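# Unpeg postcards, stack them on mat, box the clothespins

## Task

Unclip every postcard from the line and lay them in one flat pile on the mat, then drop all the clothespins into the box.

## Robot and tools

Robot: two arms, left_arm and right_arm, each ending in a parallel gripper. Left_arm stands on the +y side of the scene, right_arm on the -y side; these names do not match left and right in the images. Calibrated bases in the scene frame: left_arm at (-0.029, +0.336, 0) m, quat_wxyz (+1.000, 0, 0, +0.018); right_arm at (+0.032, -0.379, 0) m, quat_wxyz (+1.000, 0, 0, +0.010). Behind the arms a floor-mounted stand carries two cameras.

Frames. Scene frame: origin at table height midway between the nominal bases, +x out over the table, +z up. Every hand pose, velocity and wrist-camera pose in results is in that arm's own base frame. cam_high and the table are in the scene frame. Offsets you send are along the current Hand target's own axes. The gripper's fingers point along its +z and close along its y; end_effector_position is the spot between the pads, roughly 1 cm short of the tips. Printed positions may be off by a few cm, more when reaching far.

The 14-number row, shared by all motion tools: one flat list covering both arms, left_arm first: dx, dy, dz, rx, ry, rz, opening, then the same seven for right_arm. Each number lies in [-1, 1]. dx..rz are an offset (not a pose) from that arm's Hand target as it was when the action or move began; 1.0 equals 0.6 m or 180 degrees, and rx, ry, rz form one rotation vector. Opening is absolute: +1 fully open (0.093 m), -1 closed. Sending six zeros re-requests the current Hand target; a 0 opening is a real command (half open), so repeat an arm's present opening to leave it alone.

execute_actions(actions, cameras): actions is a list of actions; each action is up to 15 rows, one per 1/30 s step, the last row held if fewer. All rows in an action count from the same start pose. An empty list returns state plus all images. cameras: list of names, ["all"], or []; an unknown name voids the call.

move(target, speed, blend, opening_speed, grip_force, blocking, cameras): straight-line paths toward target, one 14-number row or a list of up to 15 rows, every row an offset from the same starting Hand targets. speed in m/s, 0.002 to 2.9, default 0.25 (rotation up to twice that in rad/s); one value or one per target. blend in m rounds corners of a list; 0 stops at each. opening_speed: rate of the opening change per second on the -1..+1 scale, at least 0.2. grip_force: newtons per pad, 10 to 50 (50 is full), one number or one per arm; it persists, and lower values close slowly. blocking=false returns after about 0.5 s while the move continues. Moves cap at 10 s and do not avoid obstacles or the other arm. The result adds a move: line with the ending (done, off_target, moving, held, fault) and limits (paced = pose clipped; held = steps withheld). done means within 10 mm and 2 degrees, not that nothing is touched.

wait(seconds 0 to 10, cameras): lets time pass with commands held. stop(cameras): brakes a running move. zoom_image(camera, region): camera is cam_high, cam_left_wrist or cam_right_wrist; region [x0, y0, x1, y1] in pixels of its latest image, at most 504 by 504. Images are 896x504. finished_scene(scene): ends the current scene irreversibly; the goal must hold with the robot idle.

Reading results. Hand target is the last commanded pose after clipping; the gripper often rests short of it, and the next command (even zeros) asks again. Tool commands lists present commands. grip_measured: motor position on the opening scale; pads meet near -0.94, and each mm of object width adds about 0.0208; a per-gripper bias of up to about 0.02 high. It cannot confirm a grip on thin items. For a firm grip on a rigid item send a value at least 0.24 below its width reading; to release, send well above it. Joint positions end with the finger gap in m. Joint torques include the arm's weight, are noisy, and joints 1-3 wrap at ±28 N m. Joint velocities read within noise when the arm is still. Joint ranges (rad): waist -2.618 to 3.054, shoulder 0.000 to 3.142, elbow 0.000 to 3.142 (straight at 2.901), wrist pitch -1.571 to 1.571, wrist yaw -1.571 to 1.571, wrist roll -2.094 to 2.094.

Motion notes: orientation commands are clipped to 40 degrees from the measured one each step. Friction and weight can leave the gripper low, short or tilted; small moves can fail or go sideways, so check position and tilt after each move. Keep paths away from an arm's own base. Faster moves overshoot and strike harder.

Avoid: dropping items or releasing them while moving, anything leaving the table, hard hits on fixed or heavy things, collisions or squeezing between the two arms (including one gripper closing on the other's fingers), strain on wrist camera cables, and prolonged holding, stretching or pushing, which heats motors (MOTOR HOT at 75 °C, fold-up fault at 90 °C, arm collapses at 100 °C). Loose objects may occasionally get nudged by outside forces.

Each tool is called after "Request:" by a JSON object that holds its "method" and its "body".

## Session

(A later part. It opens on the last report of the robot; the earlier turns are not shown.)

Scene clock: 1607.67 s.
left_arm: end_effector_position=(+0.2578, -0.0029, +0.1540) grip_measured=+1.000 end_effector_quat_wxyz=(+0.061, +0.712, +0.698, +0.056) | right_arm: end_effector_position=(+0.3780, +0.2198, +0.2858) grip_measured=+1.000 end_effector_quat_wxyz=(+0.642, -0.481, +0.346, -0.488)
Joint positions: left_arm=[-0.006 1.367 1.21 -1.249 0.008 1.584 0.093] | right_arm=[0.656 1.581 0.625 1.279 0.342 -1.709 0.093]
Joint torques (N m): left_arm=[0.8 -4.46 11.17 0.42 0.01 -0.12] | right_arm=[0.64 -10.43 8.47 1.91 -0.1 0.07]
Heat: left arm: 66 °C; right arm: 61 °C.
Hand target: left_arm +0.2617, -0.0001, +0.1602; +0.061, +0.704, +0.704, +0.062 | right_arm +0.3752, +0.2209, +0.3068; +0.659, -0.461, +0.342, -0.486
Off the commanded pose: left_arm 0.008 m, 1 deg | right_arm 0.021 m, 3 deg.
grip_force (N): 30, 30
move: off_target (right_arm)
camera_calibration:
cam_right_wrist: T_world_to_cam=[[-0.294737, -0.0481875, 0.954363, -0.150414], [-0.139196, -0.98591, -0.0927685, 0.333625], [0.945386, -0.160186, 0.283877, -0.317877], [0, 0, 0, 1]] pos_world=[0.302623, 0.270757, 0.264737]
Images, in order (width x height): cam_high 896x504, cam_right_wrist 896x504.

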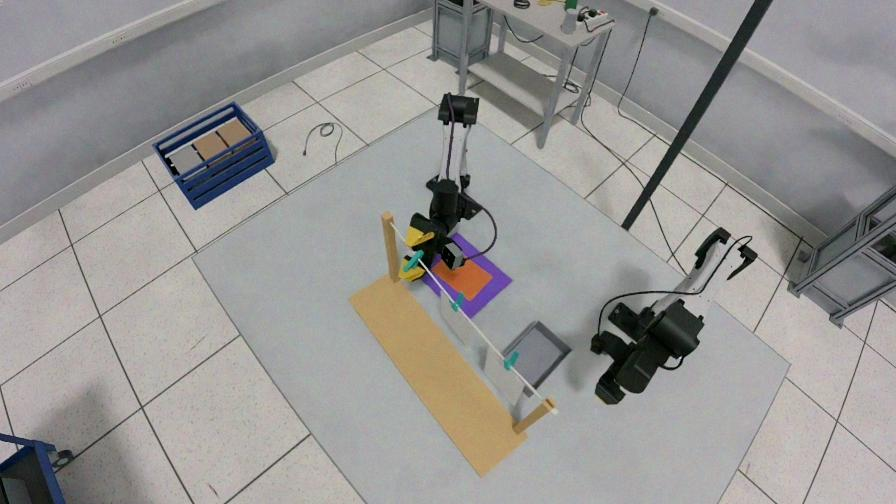

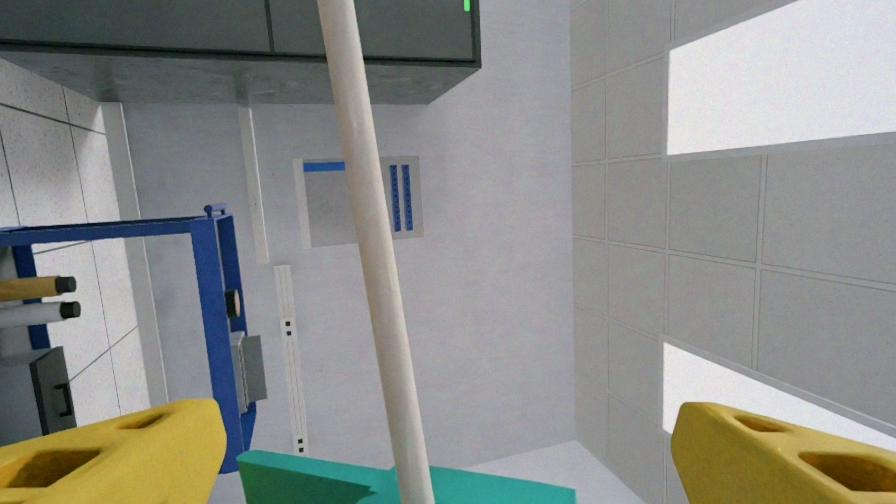

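Request:
{"method": "move", "body": {"target": [[0,0,0,0,0,0,1, 0,-0.023,0.0083,0,0,0,1],[0,0,0,0,0,0,1, 0,-0.0647,-0.0385,0,0,0,1]], "speed": 0.04, "cameras": ["cam_high","cam_right_wrist"]}}

Request:
{"method": "zoom_image", "body": {"camera": "cam_high", "region": [390, 210, 470, 290]}}

Scene clock: 1626.80 s.
left_arm: end_effector_position=(+0.2578, -0.0029, +0.1540) grip_measured=+1.000 end_effector_quat_wxyz=(+0.061, +0.712, +0.698, +0.056) | right_arm: end_effector_position=(+0.3535, +0.2156, +0.3146) grip_measured=+1.000 end_effector_quat_wxyz=(+0.639, -0.487, +0.351, -0.481)
Joint positions: left_arm=[-0.006 1.367 1.21 -1.249 0.008 1.584 0.093] | right_arm=[0.699 1.388 0.617 1.076 0.381 -1.709 0.093]
Joint torques (N m): left_arm=[0.81 -4.46 11.17 0.42 0.01 -0.12] | right_arm=[1.13 -10.43 6.22 2.26 -0.01 -0.09]
Heat: left arm: 66 °C; right arm: 62 °C.
Hand target: left_arm +0.2617, -0.0001, +0.1602; +0.061, +0.704, +0.704, +0.062 | right_arm +0.3418, +0.2106, +0.3355; +0.659, -0.461, +0.342, -0.486
Off the commanded pose: left_arm 0.008 m, 1 deg | right_arm 0.024 m, 4 deg.
grip_force (N): 30, 30
move: off_target (right_arm)
camera_calibration:
cam_right_wrist: T_world_to_cam=[[-0.273983, -0.0482015, 0.960526, -0.19454], [-0.134714, -0.986973, -0.087955, 0.325916], [0.952253, -0.153495, 0.263921, -0.301189], [0, 0, 0, 1]] pos_world=[0.277413, 0.266062, 0.295017]
Images, in order (width x height): cam_high 896x504, cam_right_wrist 896x504.

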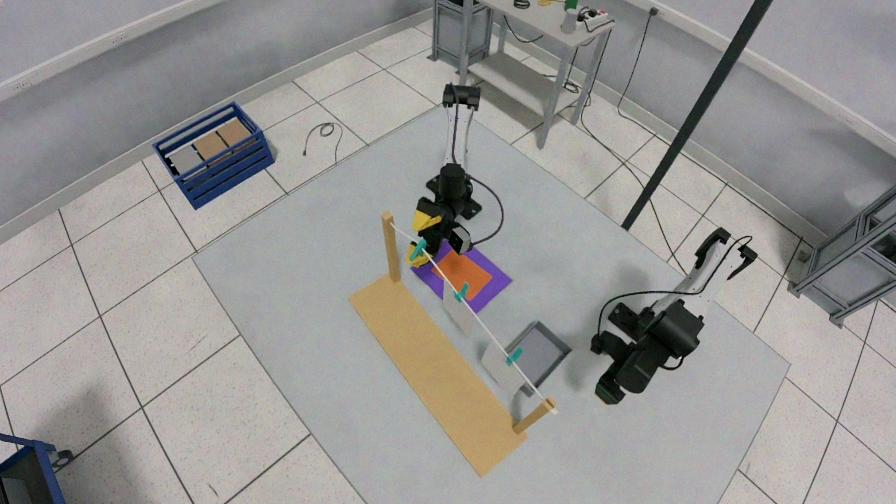

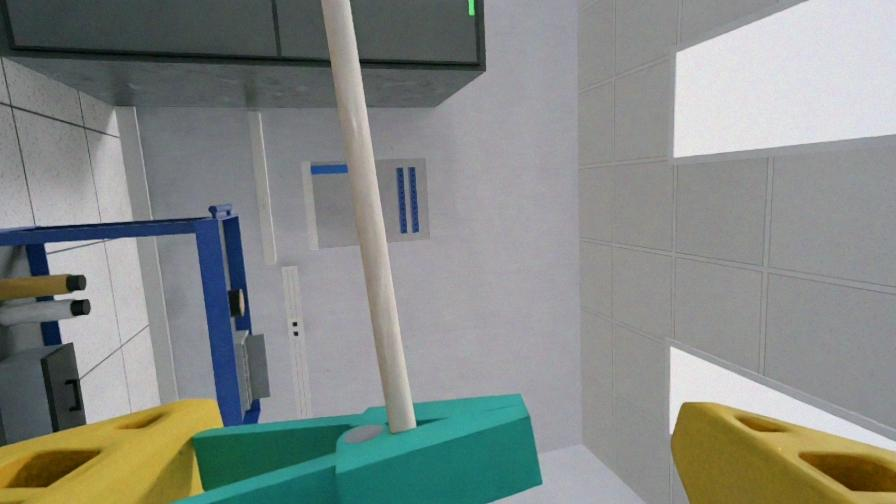

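Scaled by 6.300 from the camera's 896x504 image, which has a finer 1280x720 frame.

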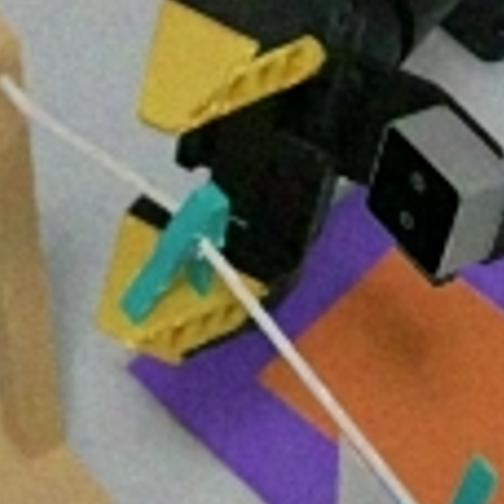

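Request:
{"method": "move", "body": {"target": [0,0,0,0,0,0,1, 0,0.004,-0.055,0,0,0,1], "speed": 0.03, "cameras": ["cam_high","cam_right_wrist"]}}

Request:
{"method": "zoom_image", "body": {"camera": "cam_high", "region": [390, 210, 470, 290]}}

Scene clock: 1638.03 s.
left_arm: end_effector_position=(+0.2578, -0.0029, +0.1540) grip_measured=+1.000 end_effector_quat_wxyz=(+0.061, +0.712, +0.698, +0.056) | right_arm: end_effector_position=(+0.3196, +0.2049, +0.3167) grip_measured=+1.000 end_effector_quat_wxyz=(+0.653, -0.470, +0.345, -0.483)
Joint positions: left_arm=[-0.006 1.367 1.21 -1.249 0.008 1.584 0.093] | right_arm=[0.756 1.28 0.499 1.14 0.429 -1.73 0.093]
Joint torques (N m): left_arm=[0.8 -4.45 11.15 0.42 0.01 -0.12] | right_arm=[0.96 -7.19 5.6 1.98 0 -0.16]
Heat: left arm: 66 °C; right arm: 65 °C.
Hand target: left_arm +0.2617, -0.0001, +0.1602; +0.061, +0.704, +0.704, +0.062 | right_arm +0.3129, +0.2018, +0.3219; +0.659, -0.461, +0.342, -0.486
Off the commanded pose: left_arm 0.008 m, 1 deg | right_arm 0.009 m, 1 deg.
grip_force (N): 30, 30
move: done
camera_calibration:
cam_right_wrist: T_world_to_cam=[[-0.308444, -0.0773446, 0.948093, -0.185492], [-0.126608, -0.984483, -0.121503, 0.31854], [0.942779, -0.157513, 0.293865, -0.276638], [0, 0, 0, 1]] pos_world=[0.243925, 0.255677, 0.295861]
Images, in order (width x height): cam_high 896x504, cam_right_wrist 896x504.

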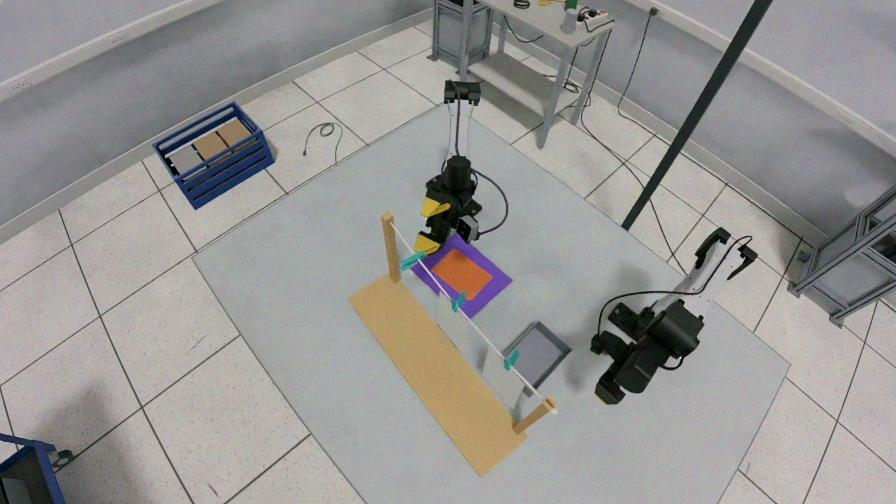

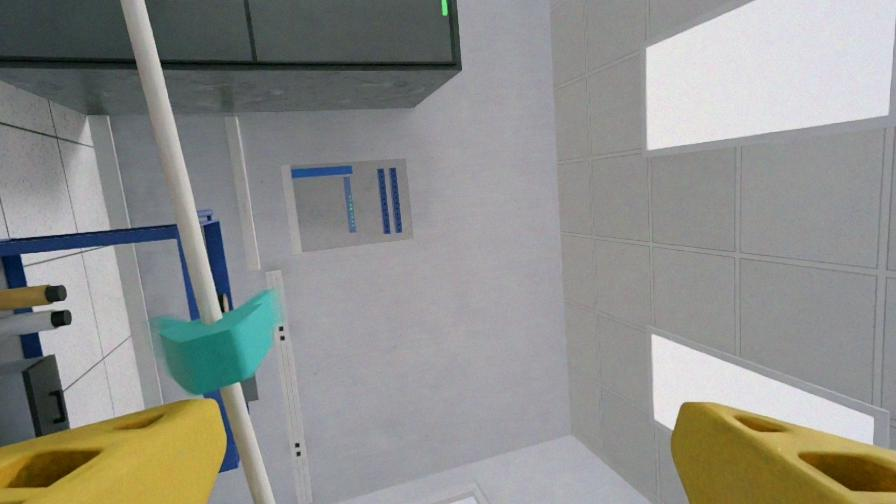

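Scaled by 6.300 from the camera's 896x504 image, which has a finer 1280x720 frame.

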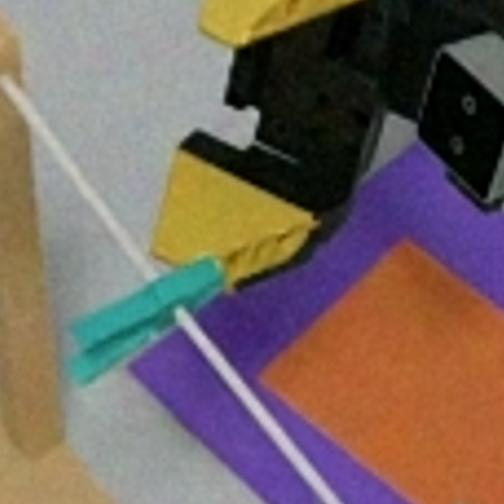

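Request:
{"method": "move", "body": {"target": [0,0,0,0,0,0,1, -0.015,0.108,-0.0778,-0.1111,0,0,1], "speed": 0.08, "cameras": ["cam_right_wrist"]}}

Scene clock: 1674.47 s.
left_arm: end_effector_position=(+0.2578, -0.0029, +0.1540) grip_measured=+1.000 end_effector_quat_wxyz=(+0.061, +0.712, +0.698, +0.056) | right_arm: end_effector_position=(+0.2937, +0.2059, +0.2465) grip_measured=+1.000 end_effector_quat_wxyz=(+0.566, -0.571, +0.417, -0.424)
Joint positions: left_arm=[-0.006 1.367 1.21 -1.249 0.008 1.584 0.093] | right_arm=[0.867 1.102 0.443 0.659 0.57 -1.582 0.093]
Joint torques (N m): left_arm=[0.8 -4.46 11.17 0.42 0.01 -0.12] | right_arm=[1.06 -5.59 6.11 2.01 0.08 0.13]
Heat: left arm: 66 °C; right arm: 65 °C.
Hand target: left_arm +0.2617, -0.0001, +0.1602; +0.061, +0.704, +0.704, +0.062 | right_arm +0.2894, +0.2041, +0.2452; +0.569, -0.569, +0.421, -0.419
Off the commanded pose: left_arm 0.008 m, 1 deg | right_arm 0.005 m, 1 deg.
grip_force (N): 30, 30
move: done
camera_calibration:
cam_right_wrist: T_world_to_cam=[[-0.00462424, 0.0244797, 0.99969, -0.249753], [-0.146772, -0.98889, 0.0235363, 0.278746], [0.98916, -0.146617, 0.0081658, -0.176934], [0, 0, 0, 1]] pos_world=[0.214774, 0.255822, 0.24456]
Images, in order (width x height): cam_right_wrist 896x504.

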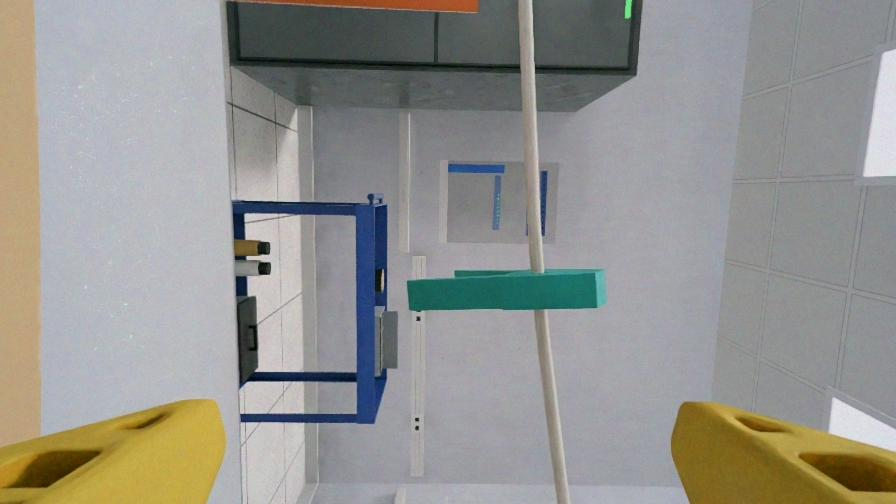

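Request:
{"method": "move", "body": {"target": [0,0,0,0,0,0,1, -0.003,-0.01,0.055,0,0,0,0.6], "speed": 0.06, "cameras": ["cam_right_wrist"]}}

Scene clock: 1688.87 s.
left_arm: end_effector_position=(+0.2578, -0.0029, +0.1540) grip_measured=+1.000 end_effector_quat_wxyz=(+0.061, +0.712, +0.698, +0.056) | right_arm: end_effector_position=(+0.3147, +0.2122, +0.2389) grip_measured=+0.603 end_effector_quat_wxyz=(+0.554, -0.582, +0.419, -0.422)
Joint positions: left_arm=[-0.006 1.367 1.21 -1.249 0.008 1.584 0.093] | right_arm=[0.815 1.202 0.495 0.673 0.518 -1.581 0.074]
Joint torques (N m): left_arm=[0.81 -4.46 11.15 0.42 0 -0.12] | right_arm=[-0.76 -3.12 9.84 2.28 -0.19 0.1]
Heat: left arm: 66 °C; right arm: 63 °C.
Hand target: left_arm +0.2617, -0.0001, +0.1602; +0.061, +0.704, +0.704, +0.062 | right_arm +0.3204, +0.2156, +0.2510; +0.569, -0.569, +0.421, -0.419
Off the commanded pose: left_arm 0.008 m, 1 deg | right_arm 0.014 m, 2 deg.
grip_force (N): 30, 30
move: off_target (right_arm)
camera_calibration:
cam_right_wrist: T_world_to_cam=[[0.0184898, 0.0485785, 0.998648, -0.254405], [-0.146743, -0.987871, 0.0507712, 0.281457], [0.989002, -0.147483, -0.011137, -0.191863], [0, 0, 0, 1]] pos_world=[0.235759, 0.262105, 0.237635]
Images, in order (width x height): cam_right_wrist 896x504.

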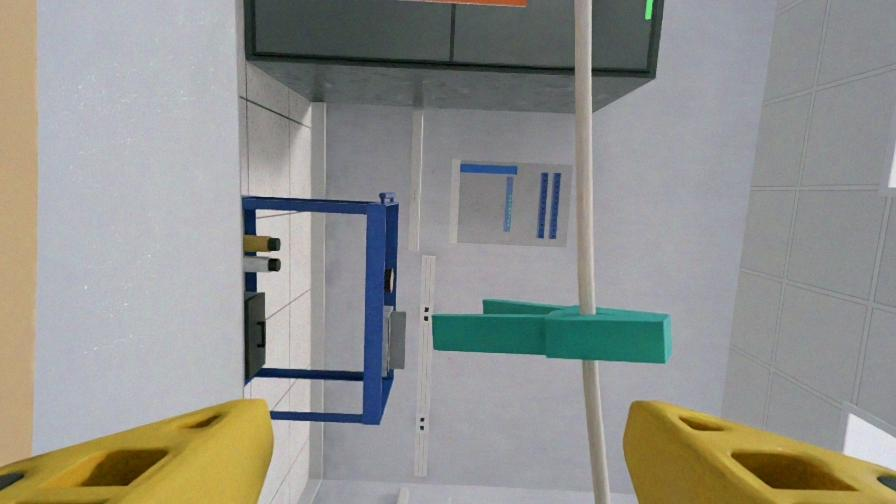

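Request:
{"method": "move", "body": {"target": [0,0,0,0,0,0,1, -0.003,-0.006,0.028,0,0,0,0.95], "speed": 0.05, "cameras": ["cam_right_wrist"]}}

Scene clock: 1698.67 s.
left_arm: end_effector_position=(+0.2578, -0.0029, +0.1540) grip_measured=+1.000 end_effector_quat_wxyz=(+0.061, +0.712, +0.698, +0.056) | right_arm: end_effector_position=(+0.3297, +0.2189, +0.2428) grip_measured=+0.946 end_effector_quat_wxyz=(+0.554, -0.582, +0.419, -0.422)
Joint positions: left_arm=[-0.006 1.367 1.21 -1.249 0.008 1.584 0.093] | right_arm=[0.789 1.267 0.552 0.682 0.492 -1.581 0.091]
Joint torques (N m): left_arm=[0.81 -4.46 11.15 0.42 0.01 -0.12] | right_arm=[-0.83 -3.71 9.91 2.28 -0.15 0.13]
Heat: left arm: 66 °C; right arm: 65 °C.
Hand target: left_arm +0.2617, -0.0001, +0.1602; +0.061, +0.704, +0.704, +0.062 | right_arm +0.3359, +0.2223, +0.2546; +0.569, -0.569, +0.421, -0.419
Off the commanded pose: left_arm 0.008 m, 1 deg | right_arm 0.014 m, 2 deg.
grip_force (N): 30, 30
move: off_target (right_arm)
camera_calibration:
cam_right_wrist: T_world_to_cam=[[0.0188718, 0.0476102, 0.998688, -0.258755], [-0.147029, -0.987874, 0.049873, 0.290483], [0.988952, -0.147778, -0.0116429, -0.205537], [0, 0, 0, 1]] pos_world=[0.250859, 0.268906, 0.241535]
Images, in order (width x height): cam_right_wrist 896x504.

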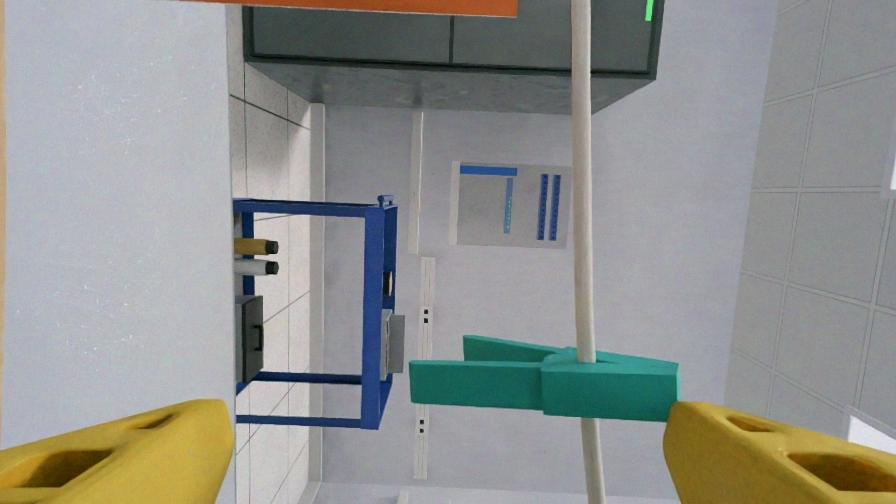

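Request:
{"method": "move", "body": {"target": [0,0,0,0,0,0,1, 0,-0.003,0.042,0,0,0,0.95], "speed": 0.03, "cameras": ["cam_right_wrist","cam_high"]}}

Request:
{"method": "zoom_image", "body": {"camera": "cam_high", "region": [390, 210, 470, 290]}}

Scene clock: 1712.27 s.
left_arm: end_effector_position=(+0.2578, -0.0029, +0.1540) grip_measured=+1.000 end_effector_quat_wxyz=(+0.061, +0.712, +0.698, +0.056) | right_arm: end_effector_position=(+0.3534, +0.2265, +0.2457) grip_measured=+0.946 end_effector_quat_wxyz=(+0.555, -0.581, +0.420, -0.422)
Joint positions: left_arm=[-0.006 1.367 1.21 -1.249 0.008 1.584 0.093] | right_arm=[0.745 1.362 0.63 0.702 0.449 -1.581 0.091]
Joint torques (N m): left_arm=[0.8 -4.46 11.17 0.42 0 -0.12] | right_arm=[-0.81 -4.63 9.78 2.27 -0.2 0.14]
Heat: left arm: 67 °C; right arm: 64 °C.
Hand target: left_arm +0.2617, -0.0001, +0.1602; +0.061, +0.704, +0.704, +0.062 | right_arm +0.3600, +0.2297, +0.2565; +0.569, -0.569, +0.421, -0.419
Off the commanded pose: left_arm 0.008 m, 1 deg | right_arm 0.013 m, 2 deg.
grip_force (N): 30, 30
move: off_target (right_arm)
camera_calibration:
cam_right_wrist: T_world_to_cam=[[0.0181126, 0.0450935, 0.998819, -0.261687], [-0.1471, -0.987991, 0.0472722, 0.302], [0.988956, -0.147782, -0.0112619, -0.227811], [0, 0, 0, 1]] pos_world=[0.274459, 0.276508, 0.244536]
Images, in order (width x height): cam_high 896x504, cam_right_wrist 896x504.

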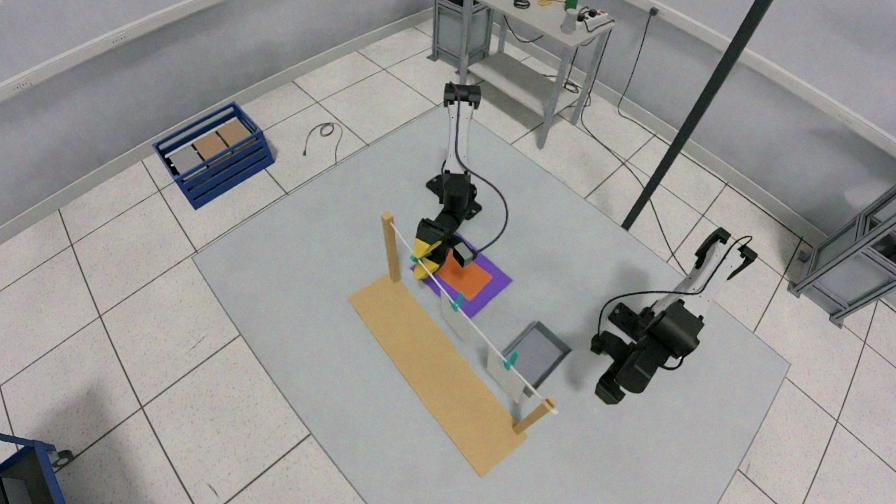

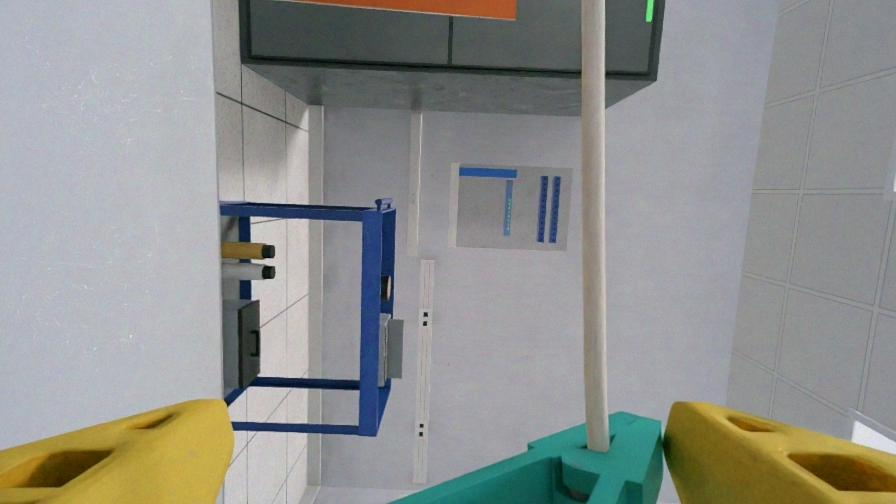

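Scaled by 6.300 from the camera's 896x504 image, which has a finer 1280x720 frame.

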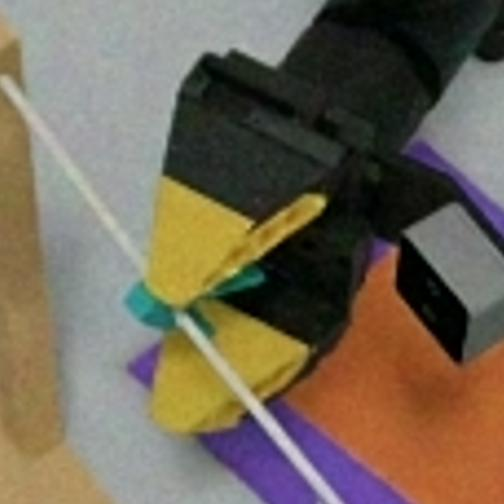

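Request:
{"method": "move", "body": {"target": [0,0,0,0,0,0,1, 0,-0.045,0,0,0,0,-0.1], "speed": 0.02, "opening_speed": 0.75, "cameras": ["cam_right_wrist","cam_high"]}}

Request:
{"method": "zoom_image", "body": {"camera": "cam_high", "region": [390, 210, 470, 290]}}

Scene clock: 1735.63 s.
left_arm: end_effector_position=(+0.2578, -0.0029, +0.1540) grip_measured=+1.000 end_effector_quat_wxyz=(+0.061, +0.712, +0.698, +0.056) | right_arm: end_effector_position=(+0.3587, +0.2317, +0.2594) grip_measured=-0.097 end_effector_quat_wxyz=(+0.548, -0.589, +0.421, -0.420)
Joint positions: left_arm=[-0.006 1.367 1.21 -1.249 0.008 1.584 0.093] | right_arm=[0.745 1.356 0.708 0.596 0.448 -1.581 0.041]
Joint torques (N m): left_arm=[0.8 -4.45 11.17 0.42 0.01 -0.12] | right_arm=[-0.85 -9.21 10.11 2.09 -0.12 0.09]
Heat: left arm: 67 °C; right arm: 67 °C.
Hand target: left_arm +0.2617, -0.0001, +0.1602; +0.061, +0.704, +0.704, +0.062 | right_arm +0.3601, +0.2297, +0.2834; +0.569, -0.569, +0.421, -0.419
Off the commanded pose: left_arm 0.008 m, 1 deg | right_arm 0.024 m, 3 deg.
grip_force (N): 30, 30
move: off_target (right_arm)
camera_calibration:
cam_right_wrist: T_world_to_cam=[[0.0340541, 0.0598234, 0.997628, -0.284479], [-0.145125, -0.987331, 0.0641598, 0.30203], [0.988827, -0.146965, -0.0249408, -0.228785], [0, 0, 0, 1]] pos_world=[0.279748, 0.281598, 0.25872]
Images, in order (width x height): cam_high 896x504, cam_right_wrist 896x504.

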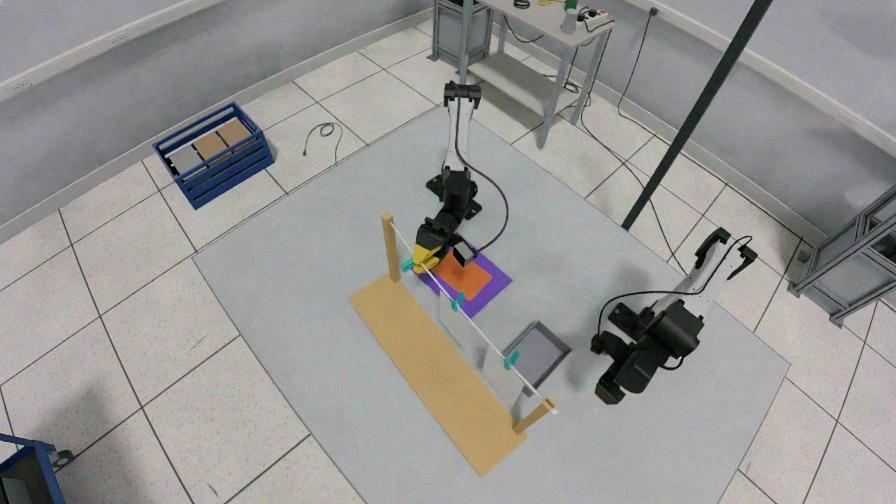

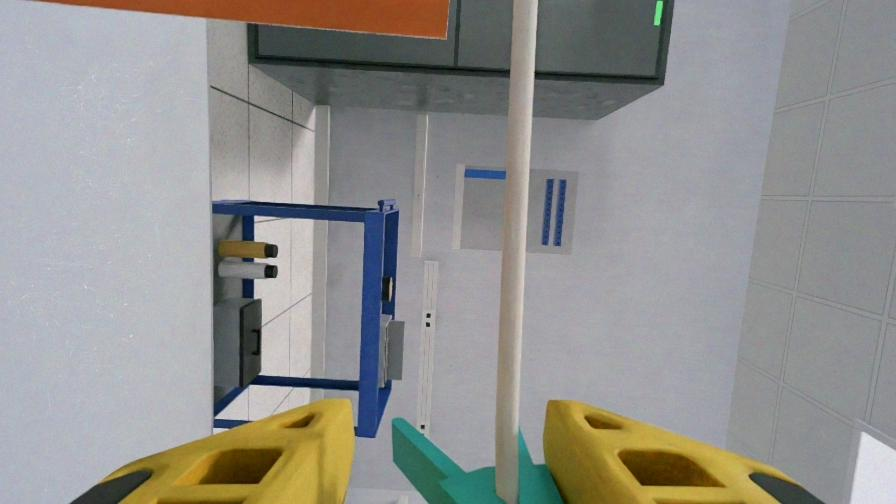

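Scaled by 6.300 from the camera's 896x504 image, which has a finer 1280x720 frame.

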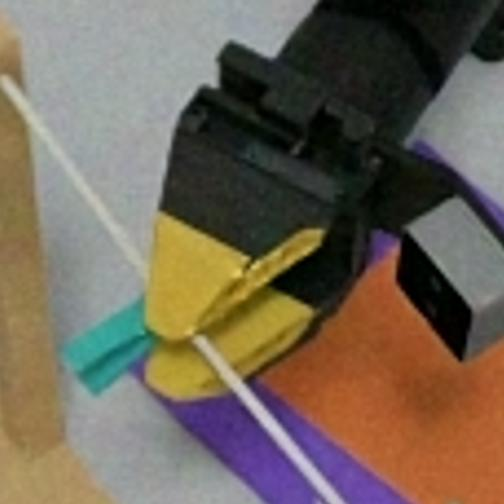

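Request:
{"method": "move", "body": {"target": [[0,0,0,0,0,0,1, 0,0,0,0,0,0,0.95],[0,0,0,0,0,0,1, 0,0.0513,-0.092,0,0,0,0.95]], "speed": 0.06, "cameras": ["cam_right_wrist"]}}

Scene clock: 1756.47 s.
left_arm: end_effector_position=(+0.2578, -0.0029, +0.1540) grip_measured=+1.000 end_effector_quat_wxyz=(+0.061, +0.712, +0.698, +0.056) | right_arm: end_effector_position=(+0.3120, +0.2155, +0.2482) grip_measured=+0.946 end_effector_quat_wxyz=(+0.558, -0.580, +0.418, -0.422)
Joint positions: left_arm=[-0.006 1.367 1.21 -1.249 0.008 1.584 0.093] | right_arm=[0.832 1.186 0.518 0.643 0.534 -1.581 0.091]
Joint torques (N m): left_arm=[0.8 -4.46 11.17 0.42 0 -0.12] | right_arm=[0.95 -6.69 6.12 2.3 0.11 0.12]
Heat: left arm: 67 °C; right arm: 68 °C.
Hand target: left_arm +0.2617, -0.0001, +0.1602; +0.061, +0.704, +0.704, +0.062 | right_arm +0.3072, +0.2134, +0.2527; +0.569, -0.569, +0.421, -0.419
Off the commanded pose: left_arm 0.008 m, 1 deg | right_arm 0.007 m, 2 deg.
grip_force (N): 30, 30
move: done
camera_calibration:
cam_right_wrist: T_world_to_cam=[[0.0125227, 0.0419633, 0.999041, -0.260455], [-0.145083, -0.98847, 0.0433378, 0.285362], [0.98934, -0.145486, -0.00629016, -0.190328], [0, 0, 0, 1]] pos_world=[0.232962, 0.265311, 0.246641]
Images, in order (width x height): cam_right_wrist 896x504.

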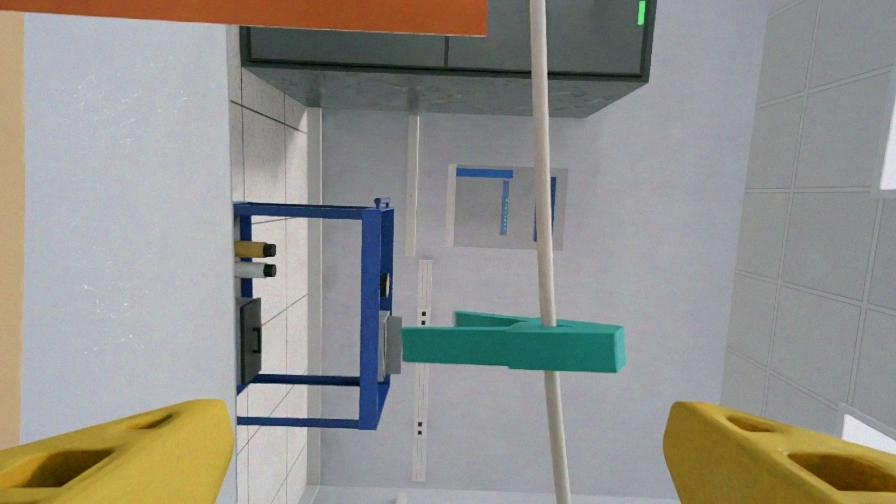

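Request:
{"method": "move", "body": {"target": [0,0,0,0,0,0,1, 0.0083,-0.004,0.0367,0,0,0,0.75], "speed": 0.05, "cameras": ["cam_right_wrist"]}}

Scene clock: 1768.57 s.
left_arm: end_effector_position=(+0.2578, -0.0029, +0.1540) grip_measured=+1.000 end_effector_quat_wxyz=(+0.061, +0.712, +0.698, +0.056) | right_arm: end_effector_position=(+0.3234, +0.2111, +0.2396) grip_measured=+0.753 end_effector_quat_wxyz=(+0.552, -0.584, +0.420, -0.421)
Joint positions: left_arm=[-0.006 1.367 1.21 -1.249 0.008 1.584 0.093] | right_arm=[0.785 1.223 0.518 0.664 0.489 -1.581 0.081]
Joint torques (N m): left_arm=[0.8 -4.45 11.15 0.42 0.01 -0.12] | right_arm=[-0.75 -3.64 10.39 2.28 -0.16 0.07]
Heat: left arm: 67 °C; right arm: 66 °C.
Hand target: left_arm +0.2617, -0.0001, +0.1602; +0.061, +0.704, +0.704, +0.062 | right_arm +0.3298, +0.2151, +0.2550; +0.569, -0.569, +0.421, -0.419
Off the commanded pose: left_arm 0.008 m, 1 deg | right_arm 0.017 m, 3 deg.
grip_force (N): 30, 30
move: off_target (right_arm)
camera_calibration:
cam_right_wrist: T_world_to_cam=[[0.0248581, 0.0525028, 0.998311, -0.257919], [-0.147534, -0.987493, 0.0556075, 0.280751], [0.988745, -0.148667, -0.0168012, -0.198962], [0, 0, 0, 1]] pos_world=[0.244555, 0.261202, 0.238529]
Images, in order (width x height): cam_right_wrist 896x504.

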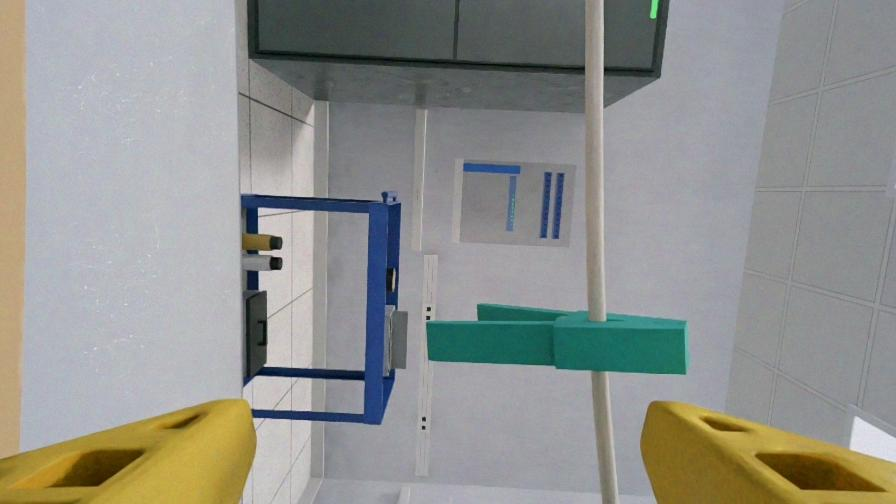

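Request:
{"method": "move", "body": {"target": [[0,0,0,0,0,0,1, -0.0083,0,0.008,0,0,0,1],[0,0,0,0,0,0,1, -0.0083,0,0.0533,0,0,0,1]], "speed": 0.03, "cameras": ["cam_right_wrist","cam_high"]}}

Request:
{"method": "zoom_image", "body": {"camera": "cam_high", "region": [390, 210, 470, 290]}}

Scene clock: 1788.13 s.
left_arm: end_effector_position=(+0.2578, -0.0029, +0.1540) grip_measured=+1.000 end_effector_quat_wxyz=(+0.061, +0.712, +0.698, +0.056) | right_arm: end_effector_position=(+0.3523, +0.2262, +0.2454) grip_measured=+1.000 end_effector_quat_wxyz=(+0.557, -0.580, +0.420, -0.422)
Joint positions: left_arm=[-0.006 1.367 1.21 -1.249 0.008 1.584 0.093] | right_arm=[0.747 1.361 0.624 0.71 0.451 -1.581 0.093]
Joint torques (N m): left_arm=[0.8 -4.46 11.17 0.42 0 -0.12] | right_arm=[-0.69 -4.6 9.7 2.26 -0.15 0.09]
Heat: left arm: 67 °C; right arm: 69 °C.
Hand target: left_arm +0.2617, -0.0001, +0.1602; +0.061, +0.704, +0.704, +0.062 | right_arm +0.3588, +0.2294, +0.2552; +0.569, -0.569, +0.421, -0.419
Off the commanded pose: left_arm 0.008 m, 1 deg | right_arm 0.012 m, 2 deg.
grip_force (N): 30, 30
move: off_target (right_arm)
camera_calibration:
cam_right_wrist: T_world_to_cam=[[0.0158702, 0.042078, 0.998988, -0.259852], [-0.147241, -0.988123, 0.0439595, 0.302447], [0.988973, -0.14779, -0.00948613, -0.227209], [0, 0, 0, 1]] pos_world=[0.273361, 0.27621, 0.244139]
Images, in order (width x height): cam_high 896x504, cam_right_wrist 896x504.

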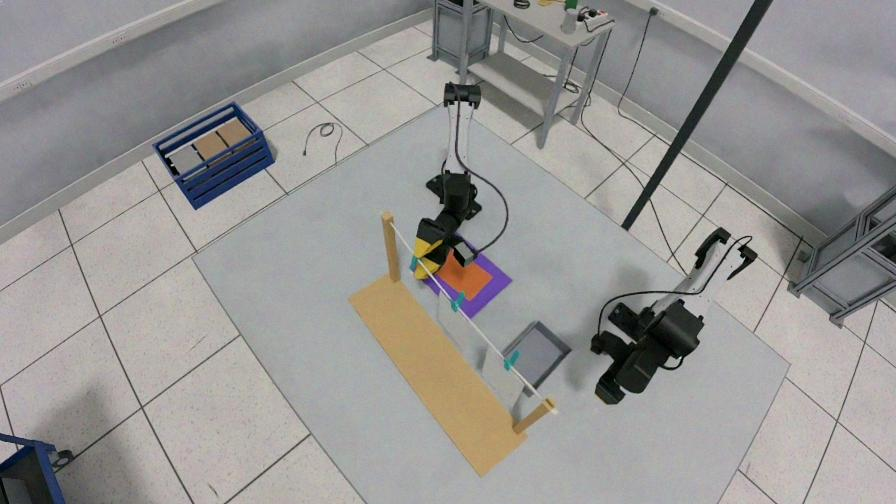

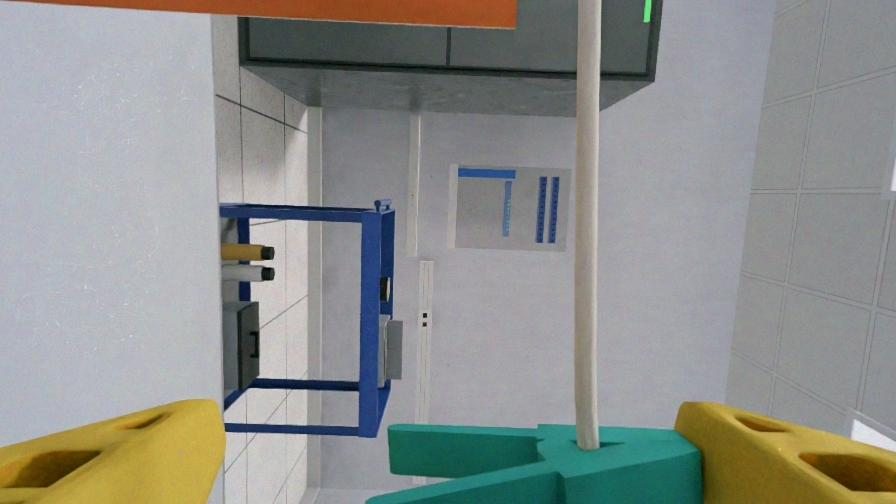

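Scaled by 6.300 from the camera's 896x504 image, which has a finer 1280x720 frame.

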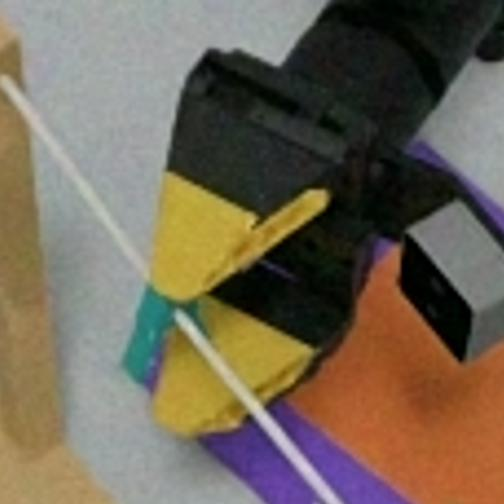

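Request:
{"method": "move", "body": {"target": [[0,0,0,0,0,0,1, 0,0,-0.05,0,0,0,0.72],[0,0,0,0,0,0,1, 0,0,0.003,0,0,0,0.72]], "speed": 0.04, "cameras": ["cam_right_wrist","cam_high"]}}

Request:
{"method": "zoom_image", "body": {"camera": "cam_high", "region": [390, 210, 470, 290]}}

Scene clock: 1803.57 s.
left_arm: end_effector_position=(+0.2578, -0.0029, +0.1540) grip_measured=+1.000 end_effector_quat_wxyz=(+0.061, +0.712, +0.698, +0.056) | right_arm: end_effector_position=(+0.3548, +0.2265, +0.2470) grip_measured=+0.723 end_effector_quat_wxyz=(+0.559, -0.577, +0.420, -0.423)
Joint positions: left_arm=[-0.006 1.367 1.21 -1.249 0.008 1.584 0.093] | right_arm=[0.742 1.37 0.631 0.718 0.448 -1.58 0.08]
Joint torques (N m): left_arm=[0.8 -4.46 11.17 0.42 0.01 -0.12] | right_arm=[-0.85 -4.89 9.68 2.19 -0.12 0.11]
Heat: left arm: 67 °C; right arm: 69 °C.
Hand target: left_arm +0.2617, -0.0001, +0.1602; +0.061, +0.704, +0.704, +0.062 | right_arm +0.3607, +0.2298, +0.2550; +0.569, -0.569, +0.421, -0.419
Off the commanded pose: left_arm 0.008 m, 1 deg | right_arm 0.011 m, 2 deg.
grip_force (N): 30, 30
move: off_target (right_arm)
camera_calibration:
cam_right_wrist: T_world_to_cam=[[0.0109866, 0.0370049, 0.999255, -0.258729], [-0.149382, -0.98804, 0.0382321, 0.305136], [0.988719, -0.149691, -0.00532738, -0.230136], [0, 0, 0, 1]] pos_world=[0.275964, 0.276611, 0.245644]
Images, in order (width x height): cam_high 896x504, cam_right_wrist 896x504.

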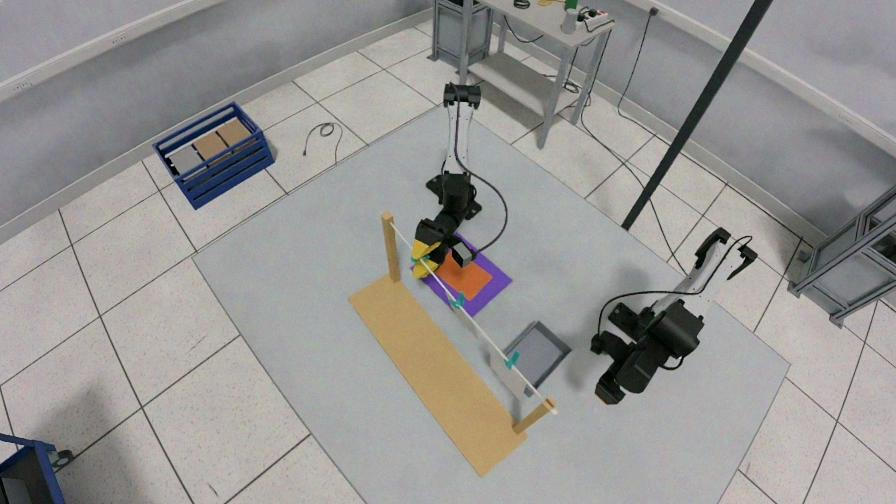

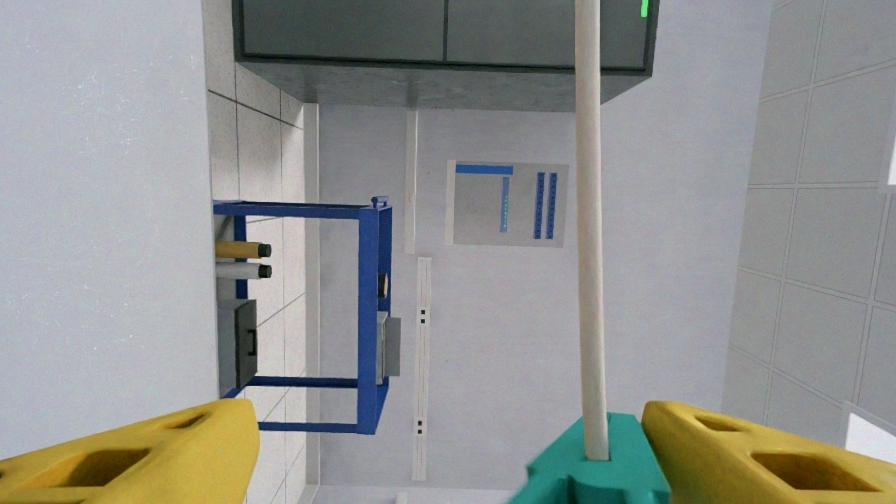

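Scaled by 6.300 from the camera's 896x504 image, which has a finer 1280x720 frame.

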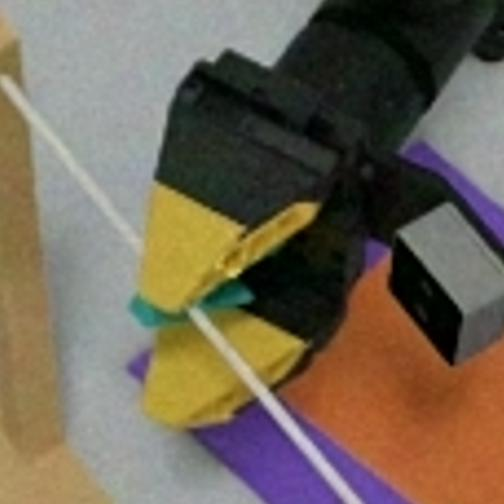

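Request:
{"method": "move", "body": {"target": [0,0,0,0,0,0,1, 0,0,0,0,0,0,-0.1], "opening_speed": 0.3, "cameras": ["cam_right_wrist","cam_high"]}}

Request:
{"method": "zoom_image", "body": {"camera": "cam_high", "region": [390, 210, 470, 290]}}

Scene clock: 1811.63 s.
left_arm: end_effector_position=(+0.2578, -0.0029, +0.1540) grip_measured=+1.000 end_effector_quat_wxyz=(+0.061, +0.712, +0.698, +0.056) | right_arm: end_effector_position=(+0.3551, +0.2270, +0.2551) grip_measured=-0.097 end_effector_quat_wxyz=(+0.570, -0.566, +0.418, -0.425)
Joint positions: left_arm=[-0.006 1.367 1.21 -1.249 0.008 1.584 0.093] | right_arm=[0.742 1.37 0.635 0.746 0.447 -1.58 0.041]
Joint torques (N m): left_arm=[0.8 -4.46 11.15 0.42 0.01 -0.12] | right_arm=[-0.68 -4.72 9.39 1.94 -0.15 0.11]
Heat: left arm: 67 °C; right arm: 70 °C.
Hand target: left_arm +0.2617, -0.0001, +0.1602; +0.061, +0.704, +0.704, +0.062 | right_arm +0.3607, +0.2298, +0.2550; +0.569, -0.569, +0.421, -0.419
Off the commanded pose: left_arm 0.008 m, 1 deg | right_arm 0.006 m, 1 deg.
grip_force (N): 30, 30
move: done
camera_calibration:
cam_right_wrist: T_world_to_cam=[[-0.0126438, 0.0153455, 0.999802, -0.253679], [-0.149223, -0.988714, 0.0132881, 0.311864], [0.988723, -0.149026, 0.014791, -0.235606], [0, 0, 0, 1]] pos_world=[0.276279, 0.277126, 0.252969]
Images, in order (width x height): cam_high 896x504, cam_right_wrist 896x504.

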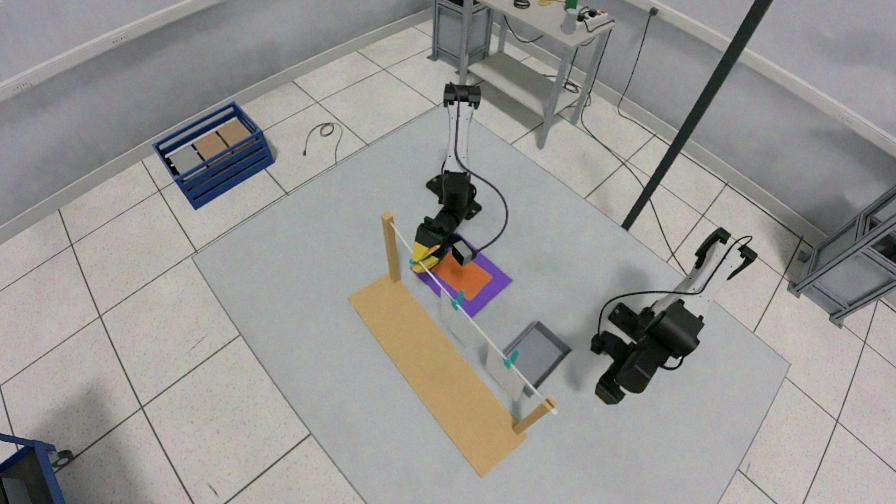

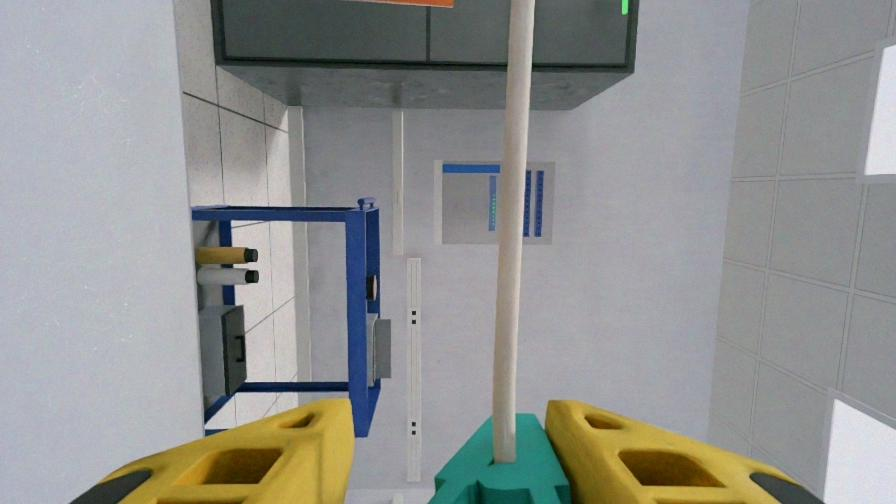

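Scaled by 6.300 from the camera's 896x504 image, which has a finer 1280x720 frame.

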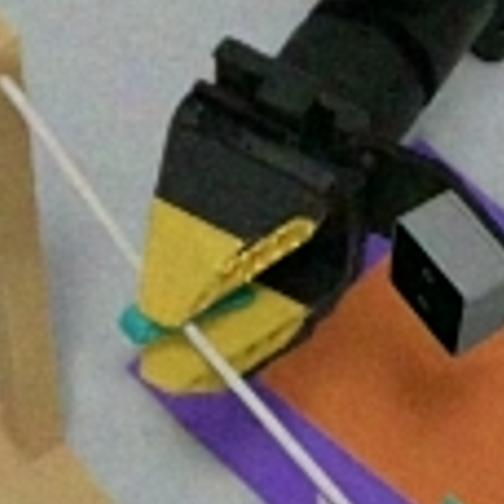

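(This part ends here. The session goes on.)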